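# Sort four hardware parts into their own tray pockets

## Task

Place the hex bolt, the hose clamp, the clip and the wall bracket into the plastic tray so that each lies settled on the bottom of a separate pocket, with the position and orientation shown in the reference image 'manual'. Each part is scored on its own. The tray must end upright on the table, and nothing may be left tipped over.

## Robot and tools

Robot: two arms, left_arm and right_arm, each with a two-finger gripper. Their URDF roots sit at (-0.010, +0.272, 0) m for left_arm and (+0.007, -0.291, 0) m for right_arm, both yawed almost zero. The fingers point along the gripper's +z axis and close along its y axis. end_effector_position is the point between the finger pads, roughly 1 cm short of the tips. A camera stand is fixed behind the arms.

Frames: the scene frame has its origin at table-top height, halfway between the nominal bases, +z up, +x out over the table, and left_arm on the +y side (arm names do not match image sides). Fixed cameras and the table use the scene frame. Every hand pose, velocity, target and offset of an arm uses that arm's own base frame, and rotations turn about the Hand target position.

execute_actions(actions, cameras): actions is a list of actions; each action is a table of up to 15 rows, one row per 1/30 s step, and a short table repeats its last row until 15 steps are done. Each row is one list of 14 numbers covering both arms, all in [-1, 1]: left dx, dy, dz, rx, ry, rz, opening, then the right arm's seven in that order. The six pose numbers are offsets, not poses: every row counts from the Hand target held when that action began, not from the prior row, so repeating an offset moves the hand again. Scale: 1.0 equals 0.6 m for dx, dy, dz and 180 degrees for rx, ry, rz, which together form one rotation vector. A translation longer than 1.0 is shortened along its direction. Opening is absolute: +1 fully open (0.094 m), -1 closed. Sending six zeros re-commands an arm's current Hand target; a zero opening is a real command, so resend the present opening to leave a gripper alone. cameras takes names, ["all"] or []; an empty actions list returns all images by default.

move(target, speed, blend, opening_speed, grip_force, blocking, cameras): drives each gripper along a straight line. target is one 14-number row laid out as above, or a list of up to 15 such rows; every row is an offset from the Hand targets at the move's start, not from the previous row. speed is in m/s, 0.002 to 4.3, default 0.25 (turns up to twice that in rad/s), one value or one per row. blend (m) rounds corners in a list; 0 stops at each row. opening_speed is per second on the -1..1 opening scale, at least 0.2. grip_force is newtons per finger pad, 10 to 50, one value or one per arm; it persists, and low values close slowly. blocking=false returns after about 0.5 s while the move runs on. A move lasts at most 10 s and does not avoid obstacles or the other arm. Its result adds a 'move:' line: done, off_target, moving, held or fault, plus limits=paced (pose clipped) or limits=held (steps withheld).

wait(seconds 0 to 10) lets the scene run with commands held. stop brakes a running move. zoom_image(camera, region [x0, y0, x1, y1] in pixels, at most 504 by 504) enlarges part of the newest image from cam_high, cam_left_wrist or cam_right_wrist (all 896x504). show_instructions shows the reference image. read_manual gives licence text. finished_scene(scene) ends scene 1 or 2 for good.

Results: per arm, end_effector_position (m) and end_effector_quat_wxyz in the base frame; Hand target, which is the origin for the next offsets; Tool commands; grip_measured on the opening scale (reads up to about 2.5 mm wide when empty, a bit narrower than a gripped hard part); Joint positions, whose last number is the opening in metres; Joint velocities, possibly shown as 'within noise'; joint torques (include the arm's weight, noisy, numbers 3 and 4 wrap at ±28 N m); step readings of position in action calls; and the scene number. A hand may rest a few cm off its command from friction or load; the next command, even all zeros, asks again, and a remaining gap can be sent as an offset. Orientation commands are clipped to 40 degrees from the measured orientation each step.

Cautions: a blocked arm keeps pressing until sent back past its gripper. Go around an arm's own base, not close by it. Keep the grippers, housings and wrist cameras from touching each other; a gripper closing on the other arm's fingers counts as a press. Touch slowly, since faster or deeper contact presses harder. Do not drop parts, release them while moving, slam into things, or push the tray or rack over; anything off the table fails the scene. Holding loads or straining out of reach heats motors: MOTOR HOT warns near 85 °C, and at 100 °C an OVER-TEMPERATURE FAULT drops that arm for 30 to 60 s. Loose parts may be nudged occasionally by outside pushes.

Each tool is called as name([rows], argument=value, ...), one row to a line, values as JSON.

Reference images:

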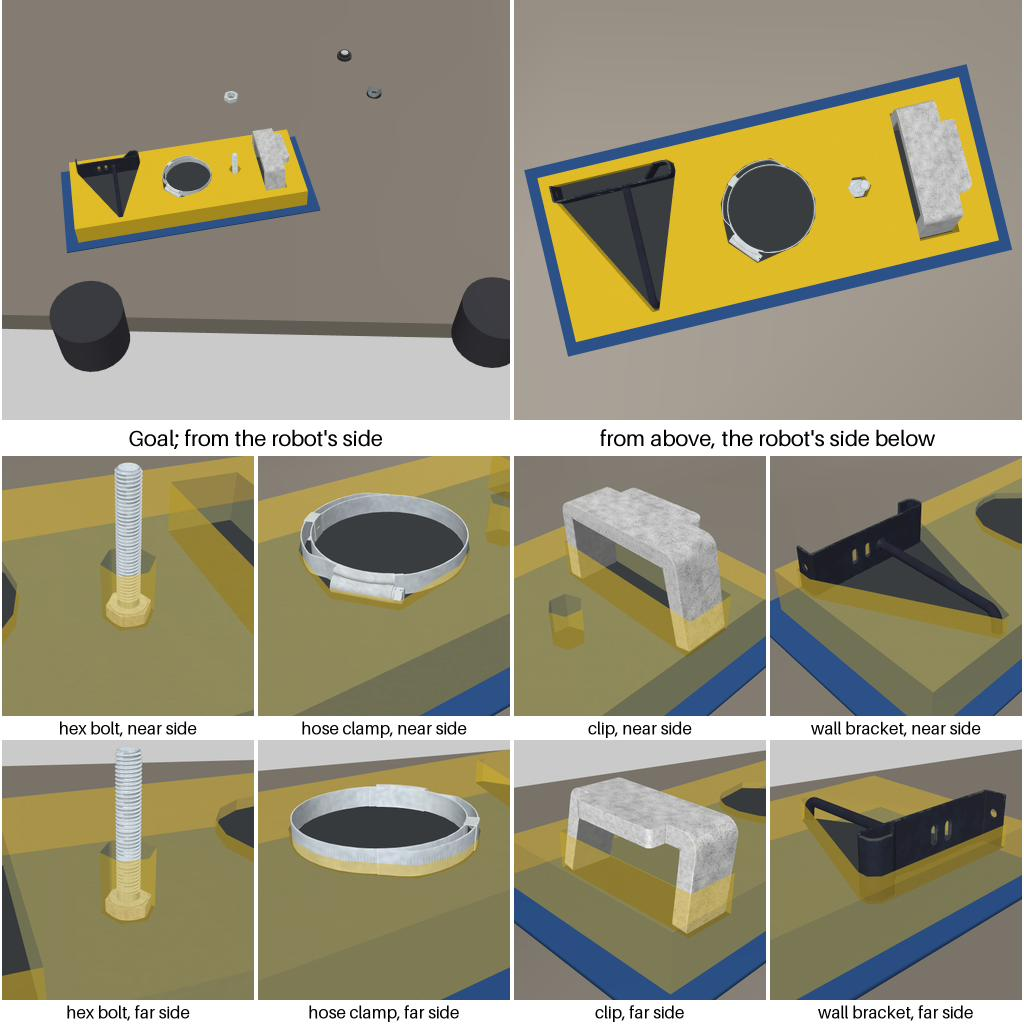

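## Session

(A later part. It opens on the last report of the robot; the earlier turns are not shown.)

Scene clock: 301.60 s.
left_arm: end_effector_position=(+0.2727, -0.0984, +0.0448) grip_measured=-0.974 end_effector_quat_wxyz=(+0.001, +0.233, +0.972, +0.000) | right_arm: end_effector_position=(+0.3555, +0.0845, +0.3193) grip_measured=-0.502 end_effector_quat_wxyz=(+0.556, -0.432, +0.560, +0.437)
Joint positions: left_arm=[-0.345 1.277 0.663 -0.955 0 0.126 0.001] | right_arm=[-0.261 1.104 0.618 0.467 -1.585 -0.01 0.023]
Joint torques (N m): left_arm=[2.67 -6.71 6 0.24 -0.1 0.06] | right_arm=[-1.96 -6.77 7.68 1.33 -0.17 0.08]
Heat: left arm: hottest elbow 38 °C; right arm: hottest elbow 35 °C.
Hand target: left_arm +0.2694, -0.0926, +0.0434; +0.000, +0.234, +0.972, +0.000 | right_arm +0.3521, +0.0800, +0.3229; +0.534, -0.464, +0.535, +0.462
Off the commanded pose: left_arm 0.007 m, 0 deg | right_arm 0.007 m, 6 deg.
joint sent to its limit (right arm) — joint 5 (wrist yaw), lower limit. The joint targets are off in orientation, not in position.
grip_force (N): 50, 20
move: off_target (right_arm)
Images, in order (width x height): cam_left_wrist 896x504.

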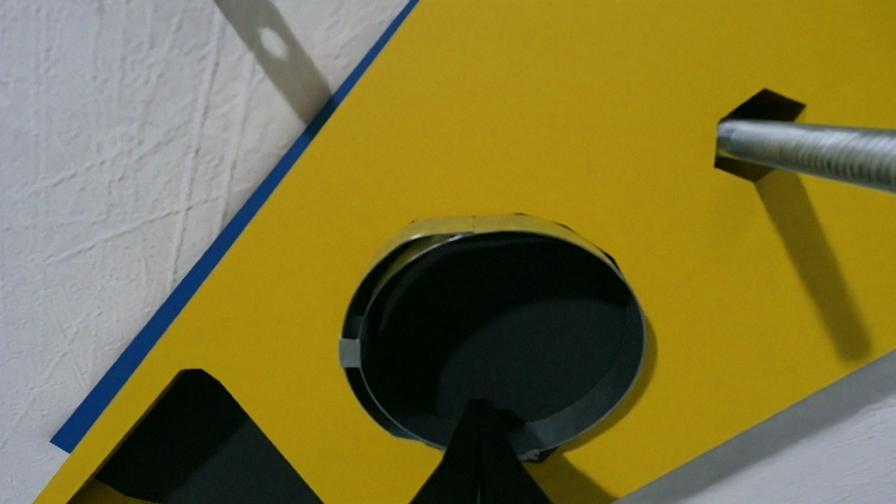

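move([
  [-0.009,0.0045,0,0,0,0,-1,0,0,0,0,0,0,-0.5],
  [0.04,-0.02,0.05,0,0,0,-1,0,0,0,0,0,0,-0.5],
  [-0.02,-0.0,0.25,0,0,0,-1,0,0,0,0,0,0,-0.5],
], speed=[0.04,0.1,0.15], cameras=["cam_left_wrist"])

zoom_image(camera="cam_left_wrist", region=[380, 110, 560, 280])

Scene clock: 305.00 s.
left_arm: end_effector_position=(+0.2455, -0.0882, +0.1735) grip_measured=-0.974 end_effector_quat_wxyz=(-0.020, +0.234, +0.972, +0.002) | right_arm: end_effector_position=(+0.3555, +0.0845, +0.3193) grip_measured=-0.502 end_effector_quat_wxyz=(+0.556, -0.432, +0.560, +0.437)
Joint positions: left_arm=[-0.343 1.06 0.868 -1.419 0 0.13 0.001] | right_arm=[-0.261 1.104 0.618 0.467 -1.585 -0.01 0.023]
Joint torques (N m): left_arm=[1.03 -4.37 12.19 -0.36 -0.11 -0.05] | right_arm=[-1.9 -6.83 7.66 1.33 -0.17 0.07]
Heat: left arm: hottest elbow 38 °C; right arm: hottest elbow 35 °C.
Hand target: left_arm +0.2574, -0.0926, +0.1934; +0.000, +0.234, +0.972, +0.000 | right_arm +0.3521, +0.0800, +0.3229; +0.534, -0.464, +0.535, +0.462
Off the commanded pose: left_arm 0.024 m, 2 deg | right_arm 0.007 m, 6 deg.
joint sent to its limit (right arm) — joint 5 (wrist yaw), lower limit. The joint targets are off in orientation, not in position.
grip_force (N): 50, 20
move: off_target (left_arm, right_arm)
Images, in order (width x height): cam_left_wrist 896x504.

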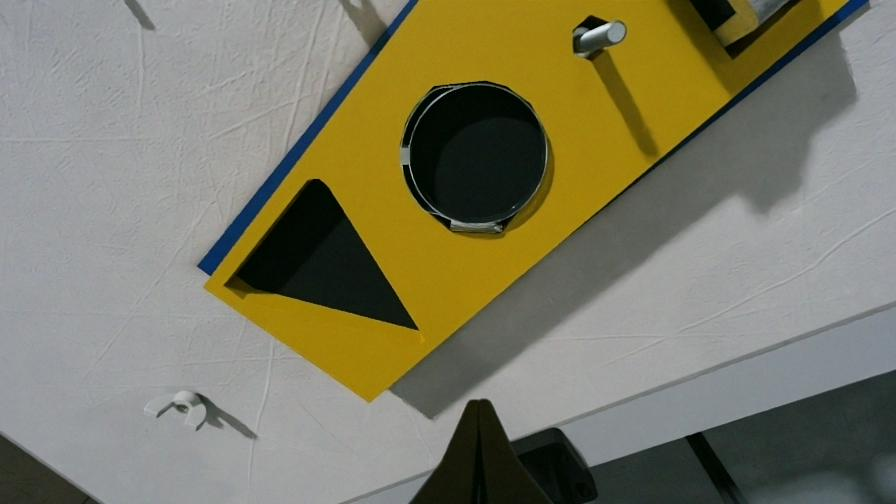

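Scaled by 2.800 from the camera's 896x504 image, which has a finer 1280x720 frame.

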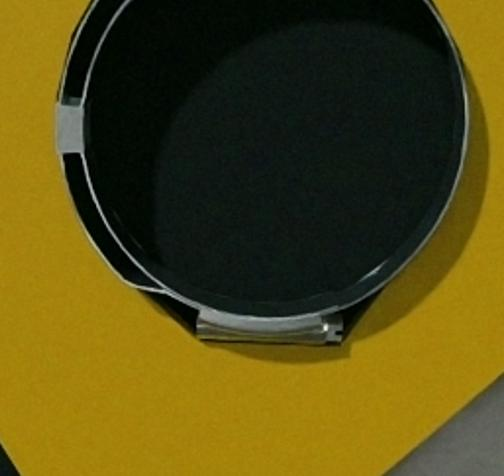

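zoom_image(camera="cam_left_wrist", region=[380, 65, 570, 245])

Scaled by 2.653 from the camera's 896x504 image, which has a finer 1280x720 frame.

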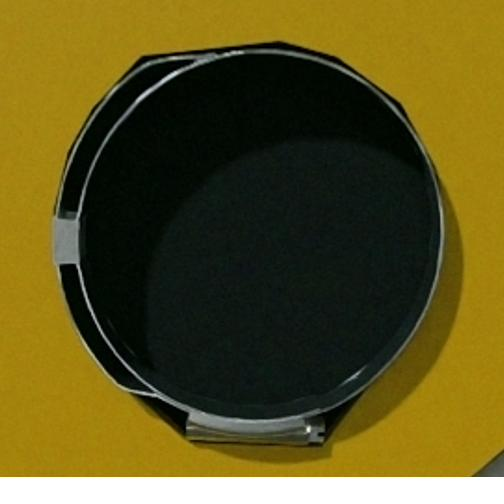

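move([
  [0.2,0,0.1,0,0,0.15,0,0,0,0,0,0,0,-0.5],
], speed=0.25, cameras=["cam_left_wrist","cam_right_wrist"])

zoom_image(camera="cam_right_wrist", region=[400, 270, 600, 420])

Scene clock: 307.40 s.
left_arm: end_effector_position=(+0.3627, -0.0936, +0.2409) grip_measured=-0.002 end_effector_quat_wxyz=(-0.008, +0.014, +1.000, +0.002) | right_arm: end_effector_position=(+0.3555, +0.0845, +0.3193) grip_measured=-0.502 end_effector_quat_wxyz=(+0.556, -0.432, +0.560, +0.437)
Joint positions: left_arm=[-0.251 1.331 1.264 -1.521 0 -0.223 0.047] | right_arm=[-0.261 1.104 0.618 0.467 -1.585 -0.01 0.023]
Joint torques (N m): left_arm=[2.2 -6.89 12.56 -0.28 -0.13 -0.25] | right_arm=[-1.85 -6.83 7.66 1.31 -0.18 0.08]
Heat: left arm: hottest elbow 39 °C; right arm: hottest elbow 35 °C.
Hand target: left_arm +0.3774, -0.0927, +0.2534; +0.000, +0.000, +1.000, +0.000 | right_arm +0.3521, +0.0800, +0.3229; +0.534, -0.464, +0.535, +0.462
Off the commanded pose: left_arm 0.019 m, 2 deg | right_arm 0.007 m, 6 deg.
joint sent to its limit (right arm) — joint 5 (wrist yaw), lower limit. The joint targets are off in orientation, not in position.
grip_force (N): 50, 20
move: off_target (left_arm, right_arm)
Images, in order (width x height): cam_left_wrist 896x504, cam_right_wrist 896x504.

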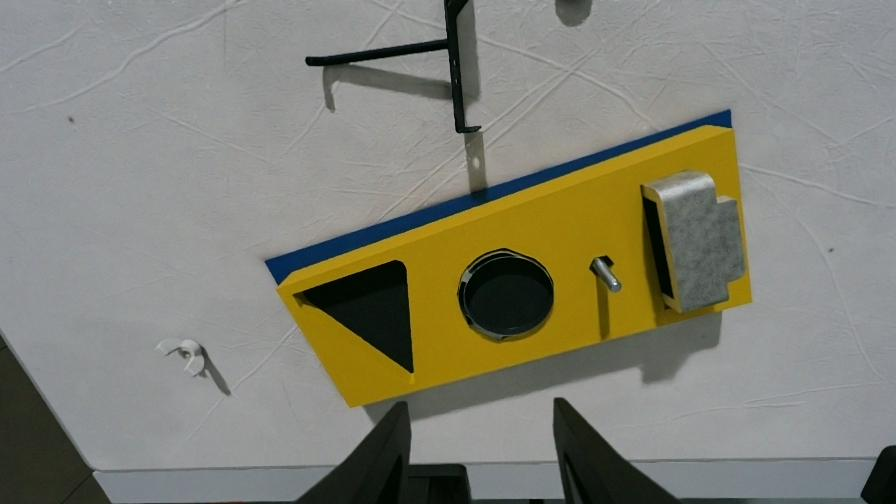

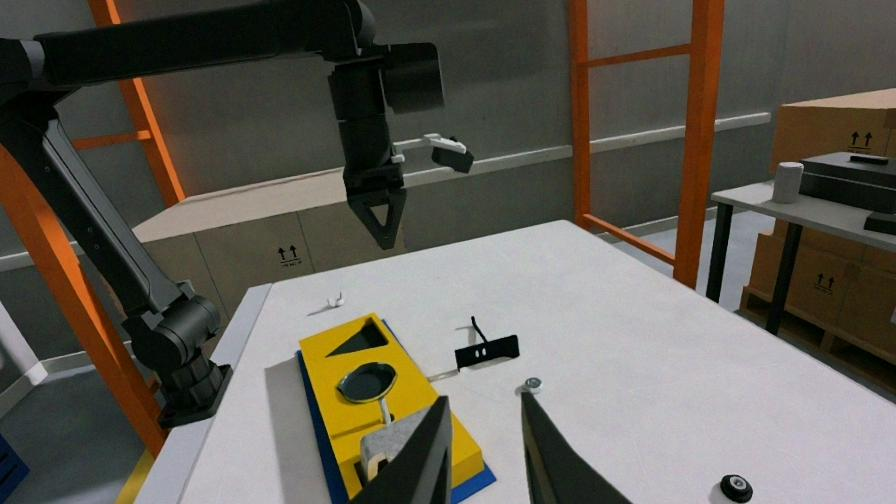

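Scaled by 2.520 from the camera's 896x504 image, which has a finer 1280x720 frame.

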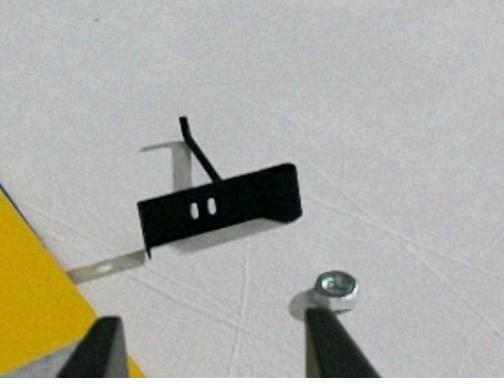

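move([
  [-0.08,0.42,0.08,0,0,0,0,0.01,0.2,-0.1,-0.495,0.07,0,-0.2],
  [-0.08,0.42,0.08,0,0,0,0,0.11,0.66,-0.18,-0.35,0.405,-0.352,-0.2],
], speed=0.3, cameras=["cam_left_wrist","cam_right_wrist"])

Scene clock: 316.17 s.
left_arm: end_effector_position=(+0.3202, +0.1509, +0.2878) grip_measured=-0.002 end_effector_quat_wxyz=(-0.009, -0.001, +1.000, -0.002) | right_arm: end_effector_position=(+0.4130, +0.4627, +0.1988) grip_measured=-0.202 end_effector_quat_wxyz=(-0.014, +0.000, +1.000, -0.012)
Joint positions: left_arm=[0.44 1.278 1.338 -1.65 -0.004 0.438 0.047] | right_arm=[0.841 2.019 2.03 -1.618 -0.005 0.841 0.038]
Joint torques (N m): left_arm=[2.14 -6.42 12.56 -0.21 0.03 0.08] | right_arm=[-0.38 -17.2 12.83 0.1 0.25 0.17]
Heat: left arm: hottest elbow 40 °C; right arm: hottest elbow 36 °C.
Hand target: left_arm +0.3294, +0.1594, +0.3015; +0.000, +0.000, +1.000, +0.000 | right_arm +0.4181, +0.4760, +0.2150; +0.000, +0.001, +1.000, +0.001
Off the commanded pose: left_arm 0.018 m, 1 deg | right_arm 0.021 m, 2 deg.
grip_force (N): 50, 20
move: off_target (left_arm, right_arm); limits=paced
Images, in order (width x height): cam_left_wrist 896x504, cam_right_wrist 896x504.

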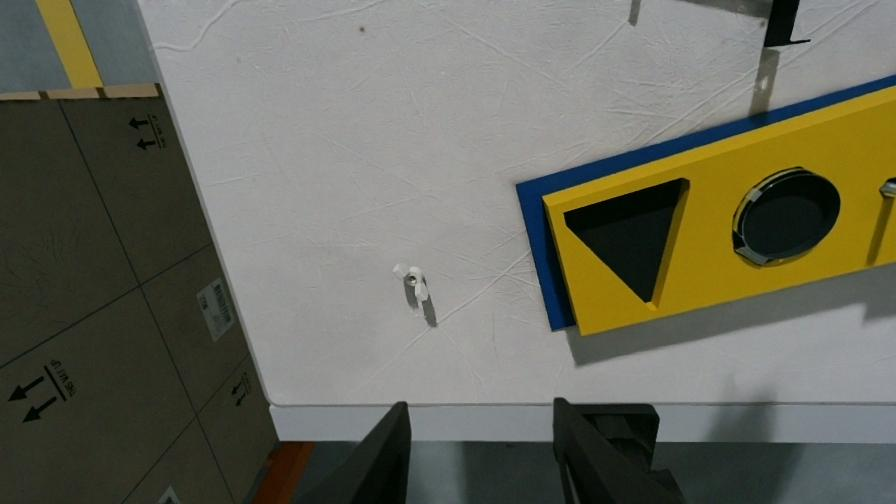

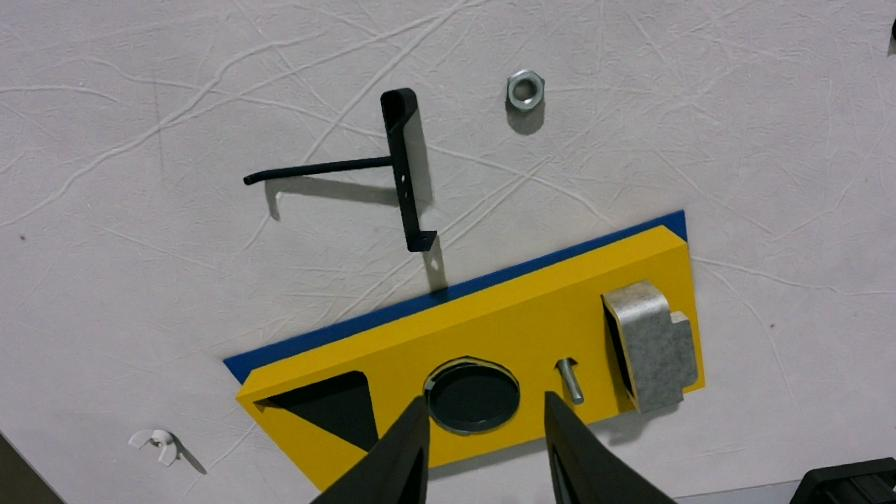

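move([
  [0,0,0,0,0,0,0,0.0365,0.07,-0.225,0,0,-0.009,-0.2],
], speed=0.2, cameras=["cam_right_wrist"])

Scene clock: 318.10 s.
left_arm: end_effector_position=(+0.3202, +0.1509, +0.2878) grip_measured=-0.002 end_effector_quat_wxyz=(-0.009, -0.001, +1.000, -0.002) | right_arm: end_effector_position=(+0.4398, +0.5065, +0.0718) grip_measured=-0.202 end_effector_quat_wxyz=(-0.012, +0.015, +1.000, -0.011)
Joint positions: left_arm=[0.44 1.278 1.338 -1.65 -0.004 0.438 0.047] | right_arm=[0.855 2.216 2.024 -1.411 -0.005 0.886 0.038]
Joint torques (N m): left_arm=[2.2 -6.53 12.53 -0.27 0.05 0.05] | right_arm=[-0.21 -20.66 8.95 0.9 0.24 0.2]
Heat: left arm: hottest elbow 40 °C; right arm: hottest elbow 36 °C.
Hand target: left_arm +0.3294, +0.1594, +0.3015; +0.000, +0.000, +1.000, +0.000 | right_arm +0.4399, +0.5181, +0.0801; +0.000, +0.015, +1.000, +0.001
Off the commanded pose: left_arm 0.019 m, 1 deg | right_arm 0.014 m, 2 deg.
grip_force (N): 50, 20
move: off_target (left_arm, right_arm)
Images, in order (width x height): cam_right_wrist 896x504.

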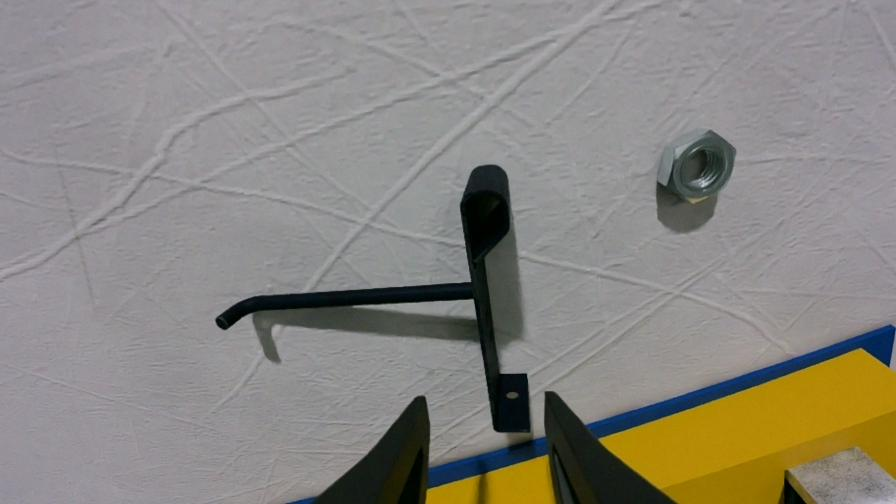

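move([
  [0,0,0,0,0,0,0,0.01,-0.003,-0.065,0,0,0,-0.2],
], speed=0.08, cameras=["cam_right_wrist"])

Scene clock: 319.57 s.
left_arm: end_effector_position=(+0.3202, +0.1509, +0.2878) grip_measured=-0.002 end_effector_quat_wxyz=(-0.009, -0.001, +1.000, -0.002) | right_arm: end_effector_position=(+0.4453, +0.5126, +0.0431) grip_measured=-0.202 end_effector_quat_wxyz=(-0.005, +0.016, +1.000, -0.002)
Joint positions: left_arm=[0.44 1.278 1.338 -1.65 -0.004 0.438 0.047] | right_arm=[0.855 2.243 1.997 -1.333 -0.004 0.887 0.038]
Joint torques (N m): left_arm=[2.49 -6.3 12.49 -0.42 0.01 0.06] | right_arm=[-0.79 -21.3 7.84 0.84 0.25 0.08]
Heat: left arm: hottest elbow 40 °C; right arm: hottest elbow 36 °C.
Hand target: left_arm +0.3294, +0.1594, +0.3015; +0.000, +0.000, +1.000, +0.000 | right_arm +0.4459, +0.5162, +0.0409; +0.000, +0.015, +1.000, +0.000
Off the commanded pose: left_arm 0.019 m, 1 deg | right_arm 0.004 m, 1 deg.
grip_force (N): 50, 20
move: off_target (left_arm)
Images, in order (width x height): cam_right_wrist 896x504.

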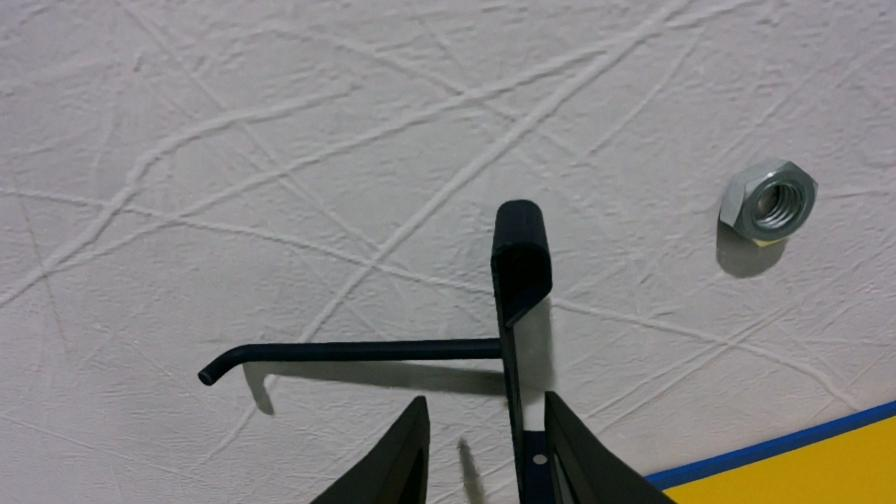

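move([
  [0,0,0,0,0,0,0,0.024,-0.02,0.0,0,0,0,-0.2],
], speed=0.08, cameras=["cam_right_wrist"])

Scene clock: 321.10 s.
left_arm: end_effector_position=(+0.3202, +0.1509, +0.2878) grip_measured=-0.002 end_effector_quat_wxyz=(-0.009, -0.001, +1.000, -0.002) | right_arm: end_effector_position=(+0.4517, +0.5070, +0.0431) grip_measured=-0.202 end_effector_quat_wxyz=(-0.005, +0.015, +1.000, -0.002)
Joint positions: left_arm=[0.44 1.278 1.338 -1.65 -0.004 0.438 0.047] | right_arm=[0.843 2.243 1.997 -1.333 -0.004 0.872 0.038]
Joint torques (N m): left_arm=[2.32 -6.42 12.59 -0.35 0.04 0.09] | right_arm=[-2.02 -20.78 7.99 0.9 0.24 -0.02]
Heat: left arm: hottest elbow 40 °C; right arm: hottest elbow 36 °C.
Hand target: left_arm +0.3294, +0.1594, +0.3015; +0.000, +0.000, +1.000, +0.000 | right_arm +0.4603, +0.5042, +0.0409; +0.000, +0.015, +1.000, +0.001
Off the commanded pose: left_arm 0.019 m, 1 deg | right_arm 0.009 m, 1 deg.
grip_force (N): 50, 20
move: off_target (left_arm)
Images, in order (width x height): cam_right_wrist 896x504.

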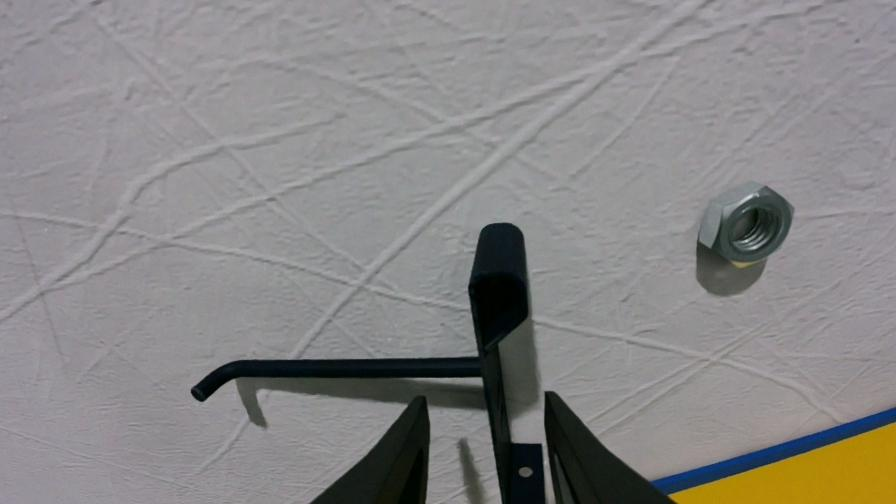

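move([
  [0,0,0,0,0,0,0,0.016,-0.008,0.02,0,0,0,-0.2],
  [0,0,0,0,0,0,0,0.012,-0.008,-0.018,0,0,0,-0.2],
], speed=0.08, cameras=["cam_right_wrist"])

Scene clock: 322.97 s.
left_arm: end_effector_position=(+0.3202, +0.1509, +0.2878) grip_measured=-0.002 end_effector_quat_wxyz=(-0.009, -0.001, +1.000, -0.002) | right_arm: end_effector_position=(+0.4616, +0.5028, +0.0373) grip_measured=-0.202 end_effector_quat_wxyz=(-0.002, +0.014, +1.000, +0.001)
Joint positions: left_arm=[0.44 1.278 1.338 -1.65 -0.004 0.438 0.047] | right_arm=[0.828 2.252 1.997 -1.316 -0.004 0.857 0.038]
Joint torques (N m): left_arm=[2.14 -6.18 12.51 -0.34 0.05 0.1] | right_arm=[-1.61 -20.78 7.35 0.85 0.24 -0.04]
Heat: left arm: hottest elbow 40 °C; right arm: hottest elbow 36 °C.
Hand target: left_arm +0.3294, +0.1594, +0.3015; +0.000, +0.000, +1.000, +0.000 | right_arm +0.4675, +0.4995, +0.0302; +0.000, +0.015, +1.000, +0.001
Off the commanded pose: left_arm 0.019 m, 1 deg | right_arm 0.010 m, 0 deg.
grip_force (N): 50, 20
move: off_target (left_arm)
Images, in order (width x height): cam_right_wrist 896x504.

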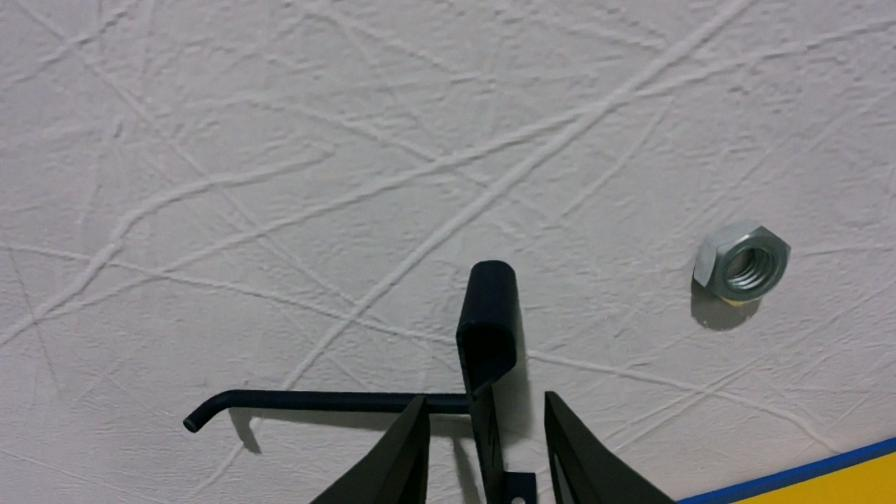

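move([
  [0,0,0,0,0,0,0,0,0,0.1,0,0,0,-0.2],
  [0,0,0,0,0,0,0,-0.055,0.002,0.1,0,0,0,-0.2],
  [0,0,0,0,0,0,0,-0.055,0.002,0.02,0,0,0,-0.2],
], speed=0.1, cameras=["cam_right_wrist"])

Scene clock: 327.53 s.
left_arm: end_effector_position=(+0.3202, +0.1509, +0.2878) grip_measured=-0.002 end_effector_quat_wxyz=(-0.009, -0.001, +1.000, -0.002) | right_arm: end_effector_position=(+0.4377, +0.4957, +0.0484) grip_measured=-0.202 end_effector_quat_wxyz=(-0.002, +0.014, +1.000, +0.001)
Joint positions: left_arm=[0.44 1.278 1.338 -1.65 -0.004 0.438 0.047] | right_arm=[0.847 2.181 1.901 -1.293 -0.004 0.876 0.038]
Joint torques (N m): left_arm=[1.96 -5.83 12.48 -0.43 0.05 0.08] | right_arm=[-0.5 -19.84 7.45 1.16 0.23 0.17]
Heat: left arm: hottest elbow 40 °C; right arm: hottest elbow 36 °C.
Hand target: left_arm +0.3294, +0.1594, +0.3015; +0.000, +0.000, +1.000, +0.000 | right_arm +0.4347, +0.5007, +0.0423; +0.000, +0.015, +1.000, +0.001
Off the commanded pose: left_arm 0.019 m, 1 deg | right_arm 0.009 m, 0 deg.
grip_force (N): 50, 20
move: off_target (left_arm)
Images, in order (width x height): cam_right_wrist 896x504.

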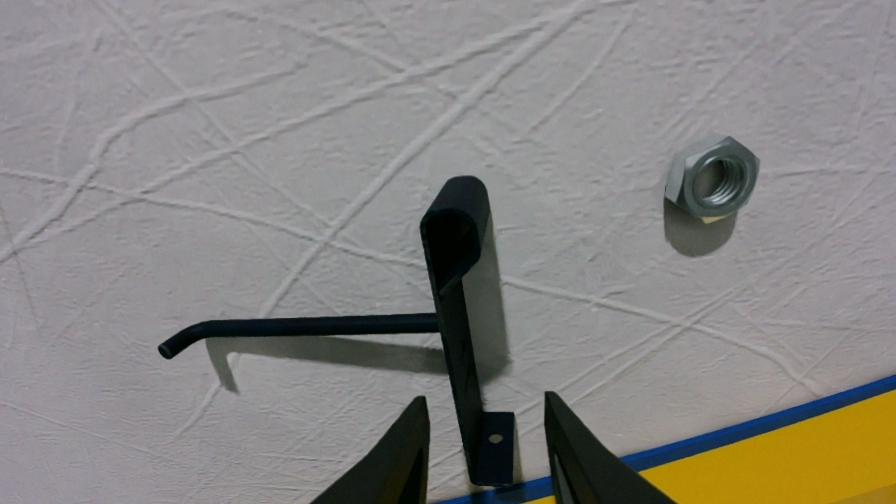

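move([
  [0,0,0,0,0,0,0,-0.002,0.015,-0.028,0,0,0,-0.2],
], speed=0.06, cameras=["cam_right_wrist"])

Scene clock: 328.90 s.
left_arm: end_effector_position=(+0.3202, +0.1509, +0.2878) grip_measured=-0.002 end_effector_quat_wxyz=(-0.009, -0.001, +1.000, -0.002) | right_arm: end_effector_position=(+0.4356, +0.5006, +0.0268) grip_measured=-0.202 end_effector_quat_wxyz=(-0.006, +0.016, +1.000, -0.004)
Joint positions: left_arm=[0.44 1.278 1.338 -1.65 -0.004 0.438 0.047] | right_arm=[0.854 2.215 1.901 -1.27 -0.004 0.886 0.038]
Joint torques (N m): left_arm=[2.26 -6.36 12.6 -0.38 0.03 0.07] | right_arm=[-0.21 -20.42 7.99 0.88 0.21 0.19]
Heat: left arm: hottest elbow 40 °C; right arm: hottest elbow 36 °C.
Hand target: left_arm +0.3294, +0.1594, +0.3015; +0.000, +0.000, +1.000, +0.000 | right_arm +0.4333, +0.5098, +0.0255; +0.000, +0.015, +1.000, +0.001
Off the commanded pose: left_arm 0.019 m, 1 deg | right_arm 0.009 m, 1 deg.
grip_force (N): 50, 20
move: off_target (left_arm)
Images, in order (width x height): cam_right_wrist 896x504.

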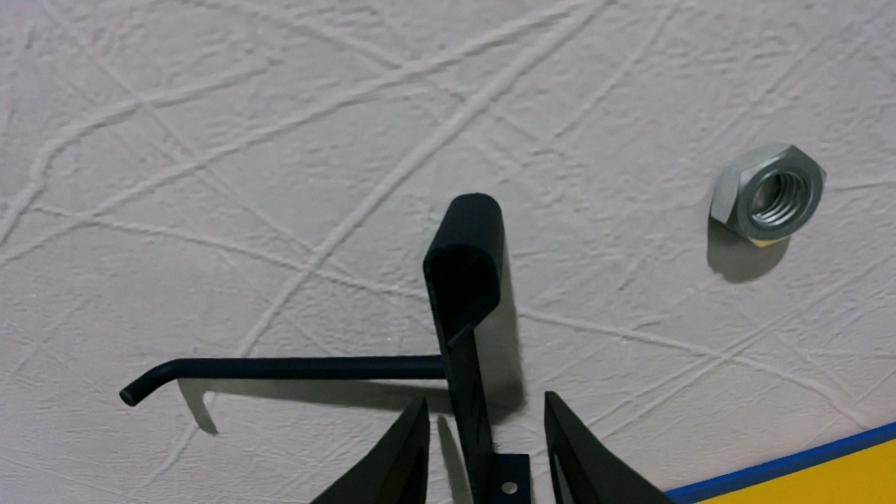

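move([
  [0,0,0,0,0,0,0,0,-0.012,0,0,0,0,-1],
  [0,0,0,0,0,0,0,0,-0.012,0.06,0,0,0,-1],
], speed=0.08, opening_speed=0.6, grip_force=[50,40], cameras=["cam_right_wrist"])

Scene clock: 331.73 s.
left_arm: end_effector_position=(+0.3202, +0.1509, +0.2878) grip_measured=-0.002 end_effector_quat_wxyz=(-0.009, -0.001, +1.000, -0.002) | right_arm: end_effector_position=(+0.4260, +0.4894, +0.0222) grip_measured=-0.951 end_effector_quat_wxyz=(-0.022, +0.016, +0.999, -0.023)
Joint positions: left_arm=[0.44 1.278 1.338 -1.65 -0.004 0.438 0.047] | right_arm=[0.854 2.213 1.885 -1.306 -0.003 0.886 0.002]
Joint torques (N m): left_arm=[2.26 -6.42 12.66 -0.25 0.04 0.1] | right_arm=[-0.62 -24.12 10.32 -0.12 0.19 0.11]
Heat: left arm: hottest elbow 40 °C; right arm: hottest elbow 36 °C.
Hand target: left_arm +0.3294, +0.1594, +0.3015; +0.000, +0.000, +1.000, +0.000 | right_arm +0.4333, +0.5025, +0.0613; +0.000, +0.015, +1.000, +0.001
Off the commanded pose: left_arm 0.019 m, 1 deg | right_arm 0.042 m, 4 deg.
grip_force (N): 50, 40
move: off_target (left_arm, right_arm)
Images, in order (width x height): cam_right_wrist 896x504.

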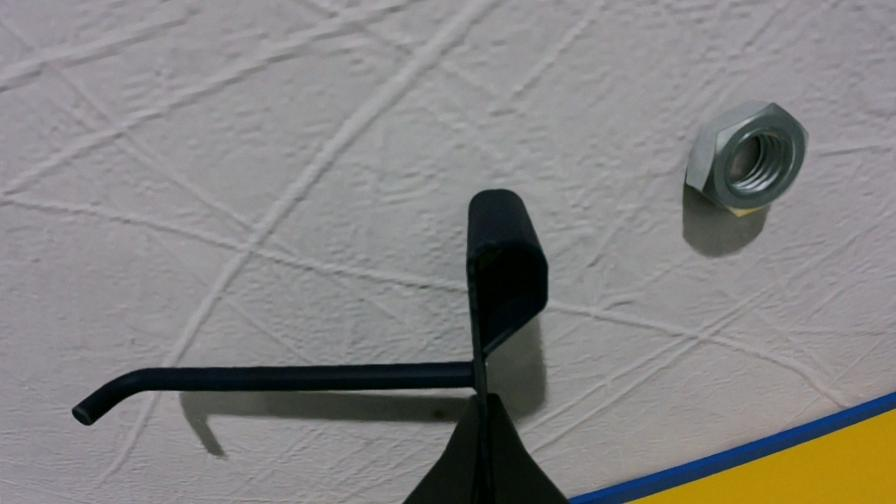

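move([
  [0,0,0,0,0,0,0,0,0,-0.05,0,0,0,-0.5],
  [0,0,0,0,0,0,0,-0.03,-0.004,-0.03,0,0,0,-0.5],
], speed=0.06, cameras=["cam_right_wrist"])

Scene clock: 335.03 s.
left_arm: end_effector_position=(+0.3202, +0.1509, +0.2878) grip_measured=-0.002 end_effector_quat_wxyz=(-0.009, -0.001, +1.000, -0.002) | right_arm: end_effector_position=(+0.4180, +0.4915, +0.0249) grip_measured=-0.502 end_effector_quat_wxyz=(-0.014, +0.016, +1.000, -0.014)
Joint positions: left_arm=[0.44 1.278 1.338 -1.65 -0.004 0.438 0.047] | right_arm=[0.866 2.184 1.841 -1.267 -0.003 0.897 0.023]
Joint torques (N m): left_arm=[2.14 -6.3 12.7 -0.36 0.04 0.08] | right_arm=[0.38 -23.71 7.05 0.87 0.17 0.19]
Heat: left arm: hottest elbow 40 °C; right arm: hottest elbow 36 °C.
Hand target: left_arm +0.3294, +0.1594, +0.3015; +0.000, +0.000, +1.000, +0.000 | right_arm +0.4154, +0.5001, +0.0433; +0.000, +0.015, +1.000, +0.001
Off the commanded pose: left_arm 0.019 m, 1 deg | right_arm 0.020 m, 2 deg.
grip_force (N): 50, 40
move: off_target (left_arm, right_arm)
Images, in order (width x height): cam_right_wrist 896x504.

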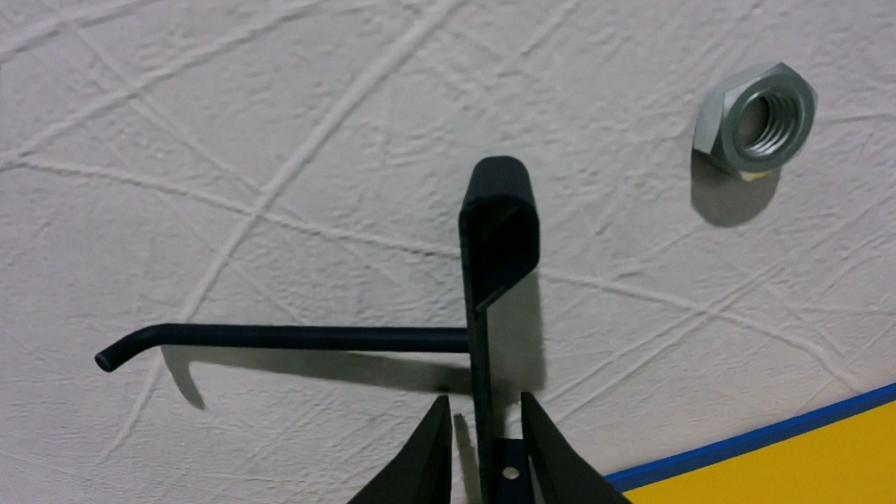

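move([
  [0,0,0,0,0,0,0,-0.026,0.0,0.01,0,0,0,-0.5],
], speed=0.06, cameras=["cam_right_wrist"])

Scene clock: 336.33 s.
left_arm: end_effector_position=(+0.3202, +0.1509, +0.2878) grip_measured=-0.002 end_effector_quat_wxyz=(-0.009, -0.001, +1.000, -0.002) | right_arm: end_effector_position=(+0.4019, +0.4920, +0.0306) grip_measured=-0.502 end_effector_quat_wxyz=(-0.014, +0.015, +1.000, -0.015)
Joint positions: left_arm=[0.44 1.278 1.338 -1.65 -0.004 0.438 0.047] | right_arm=[0.886 2.153 1.802 -1.261 -0.003 0.915 0.023]
Joint torques (N m): left_arm=[2.43 -6.18 12.57 -0.34 0.02 0.1] | right_arm=[-0.26 -22.83 7.1 0.87 0.19 0.18]
Heat: left arm: hottest elbow 40 °C; right arm: hottest elbow 36 °C.
Hand target: left_arm +0.3294, +0.1594, +0.3015; +0.000, +0.000, +1.000, +0.000 | right_arm +0.3996, +0.5001, +0.0492; +0.000, +0.015, +1.000, +0.001
Off the commanded pose: left_arm 0.019 m, 1 deg | right_arm 0.020 m, 2 deg.
grip_force (N): 50, 40
move: off_target (left_arm, right_arm)
Images, in order (width x height): cam_right_wrist 896x504.

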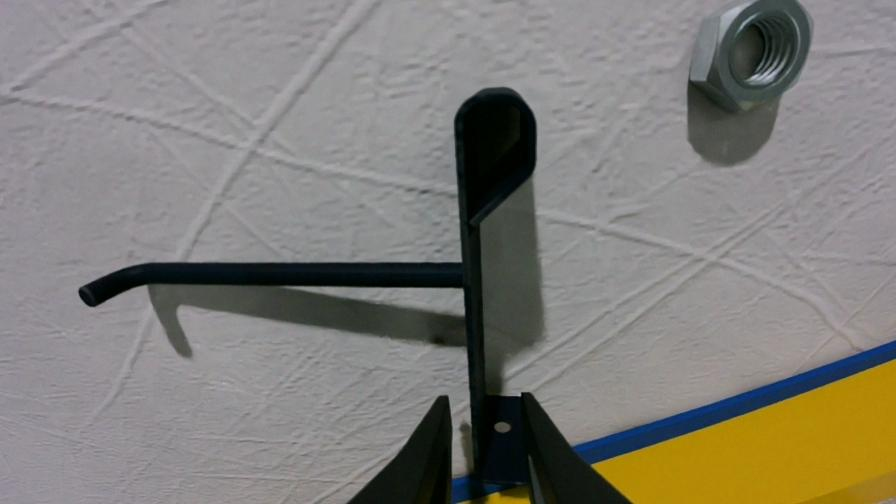

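move([
  [0,0,0,0,0,0,0,0,0,0,0,0,0,-1],
], speed=0.06, opening_speed=0.4, grip_force=[50,50])

move([
  [0,0,0,0,0,0,0,0,0,0.12,0,0,0,-1],
], speed=0.1, cameras=["cam_left_wrist","cam_right_wrist"])

Scene clock: 338.97 s.
left_arm: end_effector_position=(+0.3202, +0.1509, +0.2878) grip_measured=-0.002 end_effector_quat_wxyz=(-0.009, -0.001, +1.000, -0.002) | right_arm: end_effector_position=(+0.4023, +0.4924, +0.0308) grip_measured=-0.955 end_effector_quat_wxyz=(-0.013, +0.016, +1.000, -0.014)
Joint positions: left_arm=[0.44 1.278 1.338 -1.65 -0.004 0.438 0.047] | right_arm=[0.886 2.152 1.802 -1.259 -0.003 0.918 0.002]
Joint torques (N m): left_arm=[2.32 -6.48 12.59 -0.32 0.04 0.1] | right_arm=[-0.26 -22.65 7.13 0.81 0.18 0.15]
Heat: left arm: hottest elbow 41 °C; right arm: hottest elbow 35 °C.
Hand target: left_arm +0.3294, +0.1594, +0.3015; +0.000, +0.000, +1.000, +0.000 | right_arm +0.3997, +0.5000, +0.0493; +0.000, +0.015, +1.000, +0.001
Off the commanded pose: left_arm 0.019 m, 1 deg | right_arm 0.020 m, 2 deg.
move: off_target (left_arm, right_arm)

Scene clock: 340.37 s.
left_arm: end_effector_position=(+0.3202, +0.1509, +0.2878) grip_measured=-0.002 end_effector_quat_wxyz=(-0.009, -0.001, +1.000, -0.002) | right_arm: end_effector_position=(+0.3918, +0.4796, +0.0794) grip_measured=-0.957 end_effector_quat_wxyz=(-0.026, +0.016, +0.999, -0.031)
Joint positions: left_arm=[0.44 1.278 1.338 -1.65 -0.004 0.438 0.047] | right_arm=[0.886 2.095 1.836 -1.393 -0.003 0.918 0.002]
Joint torques (N m): left_arm=[2.02 -6.12 12.63 -0.29 0.04 0.08] | right_arm=[-0.32 -22.18 12.59 -0.06 0.16 0.16]
Heat: left arm: hottest elbow 41 °C; right arm: hottest elbow 35 °C.
Hand target: left_arm +0.3294, +0.1594, +0.3015; +0.000, +0.000, +1.000, +0.000 | right_arm +0.3998, +0.5001, +0.1213; +0.000, +0.015, +1.000, +0.001
Off the commanded pose: left_arm 0.019 m, 1 deg | right_arm 0.047 m, 5 deg.
move: off_target (left_arm, right_arm)
Images, in order (width x height): cam_left_wrist 896x504, cam_right_wrist 896x504.

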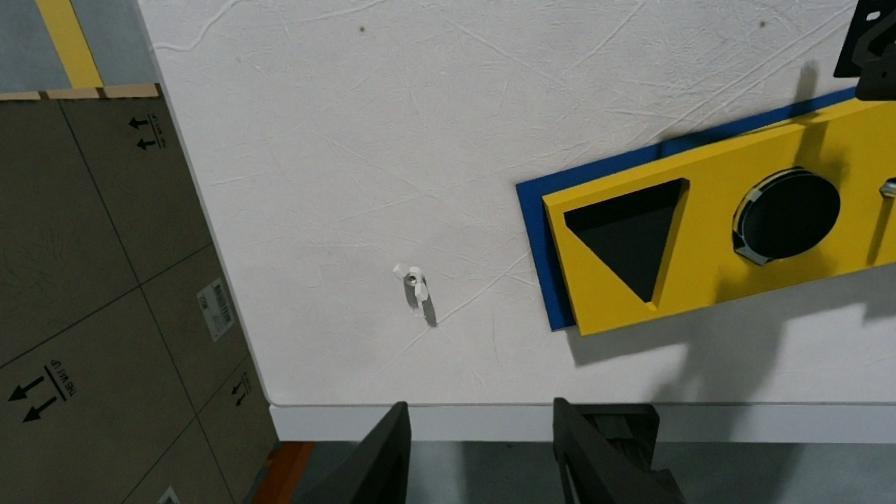

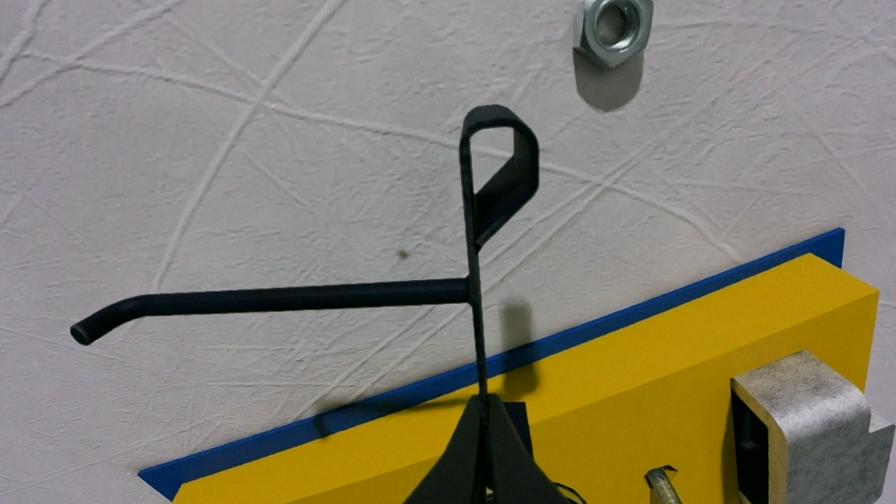

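move([
  [0,0,0.05,0,0,0,-0.3,0,-0.05,0.36,0,0,0,-1],
  [0.05,0,0.05,0,0,-0.5,-0.3,0.033,-0.233,0.36,0,0,0.5,-1],
  [0.184,-0.3,0.05,-0.385,-0.385,-0.385,-0.3,0.033,-0.233,0.36,0.385,-0.385,0.385,-1],
], speed=0.25, cameras=["cam_left_wrist","cam_right_wrist"])

Scene clock: 351.07 s.
left_arm: end_effector_position=(+0.4392, -0.0165, +0.3428) grip_measured=-0.297 end_effector_quat_wxyz=(+0.552, +0.459, +0.592, -0.366) | right_arm: end_effector_position=(+0.4146, +0.3633, +0.3357) grip_measured=-0.957 end_effector_quat_wxyz=(+0.485, -0.496, +0.508, +0.510)
Joint positions: left_arm=[0.367 1.497 1.287 -1.69 1.442 1.977 0.033] | right_arm=[0.427 1.453 0.975 0.455 -1.158 0.017 0.002]
Joint torques (N m): left_arm=[0.15 -8.88 6.89 -0.87 0.58 -0.12] | right_arm=[-1.61 -10.52 8.23 2.47 0.11 0.11]
Heat: left arm: hottest elbow 42 °C; right arm: hottest elbow 35 °C.
Hand target: left_arm +0.4398, -0.0207, +0.3314; +0.500, +0.500, +0.500, -0.500 | right_arm +0.4196, +0.3603, +0.3373; +0.492, -0.493, +0.507, +0.508
Off the commanded pose: left_arm 0.012 m, 20 deg | right_arm 0.006 m, 1 deg.
joint sent to its limit (left arm) — joint 4 (wrist pitch), lower limit. The joint targets are off in orientation, not in position.
move: off_target (left_arm)
Images, in order (width x height): cam_left_wrist 896x504, cam_right_wrist 896x504.

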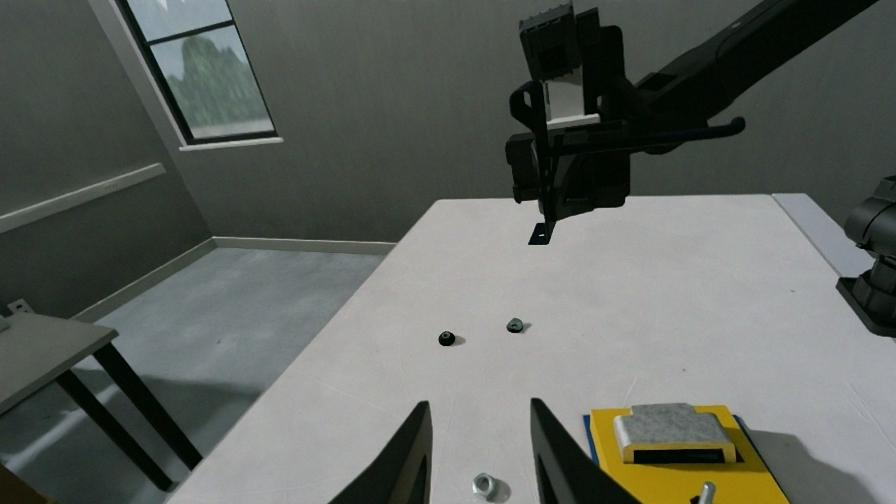

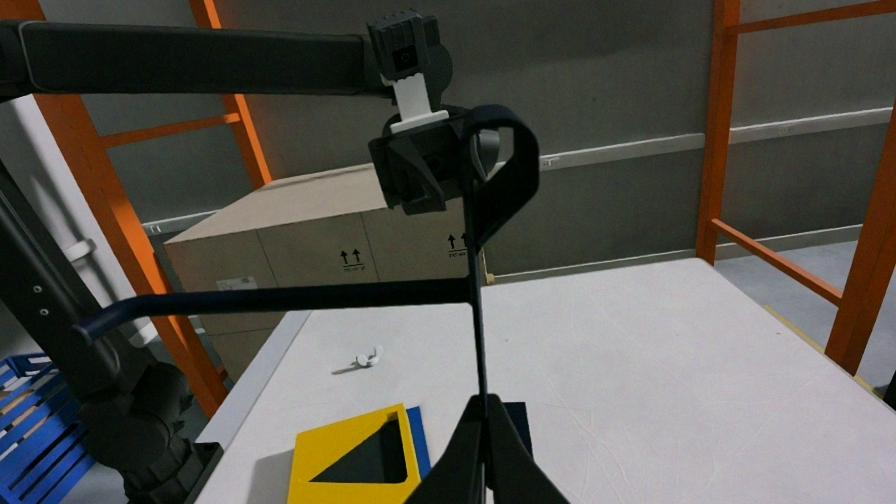

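move([
  [-0.005,-0.175,0.038,0,0,-0.02,-0.3,0,0,0,0,0,0,-1],
], speed=0.15, cameras=["cam_left_wrist","cam_right_wrist"])

Scene clock: 353.20 s.
left_arm: end_effector_position=(+0.4280, -0.1232, +0.3504) grip_measured=-0.297 end_effector_quat_wxyz=(+0.515, +0.493, +0.534, -0.455) | right_arm: end_effector_position=(+0.4146, +0.3633, +0.3358) grip_measured=-0.957 end_effector_quat_wxyz=(+0.485, -0.496, +0.508, +0.510)
Joint positions: left_arm=[0.122 1.506 1.287 -1.69 1.511 1.932 0.033] | right_arm=[0.427 1.453 0.975 0.456 -1.158 0.018 0.002]
Joint torques (N m): left_arm=[0.62 -8.47 10.61 -0.85 0.49 -0.19] | right_arm=[-1.61 -10.52 8.21 2.5 0.11 0.16]
Heat: left arm: hottest elbow 42 °C; right arm: hottest elbow 35 °C.
Hand target: left_arm +0.4369, -0.1256, +0.3543; +0.485, +0.515, +0.484, -0.515 | right_arm +0.4196, +0.3603, +0.3373; +0.492, -0.493, +0.507, +0.508
Off the commanded pose: left_arm 0.010 m, 10 deg | right_arm 0.006 m, 1 deg.
joint sent to its limit (left arm) — joint 4 (wrist pitch), lower limit. The joint targets are off in orientation, not in position.
move: off_target (left_arm)
Images, in order (width x height): cam_left_wrist 896x504, cam_right_wrist 896x504.

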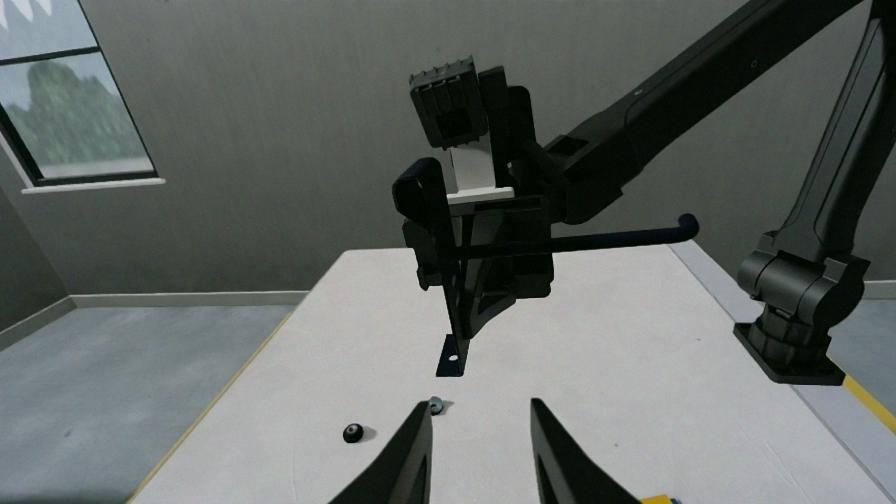

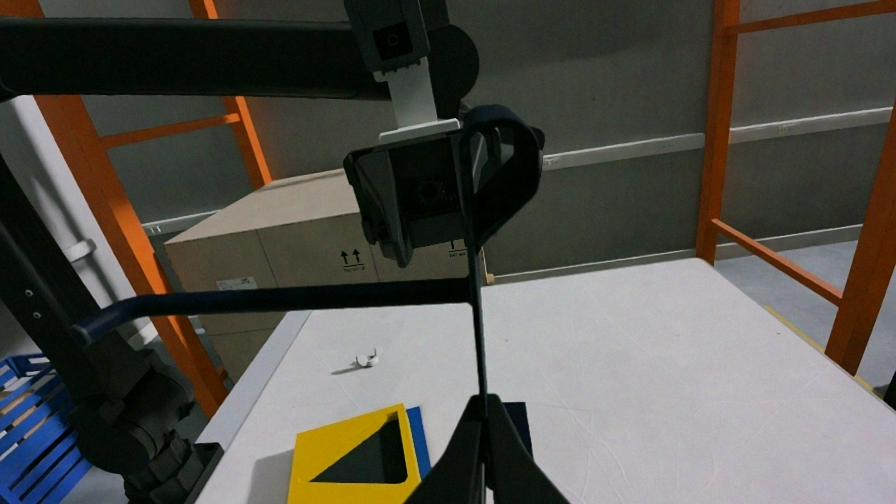

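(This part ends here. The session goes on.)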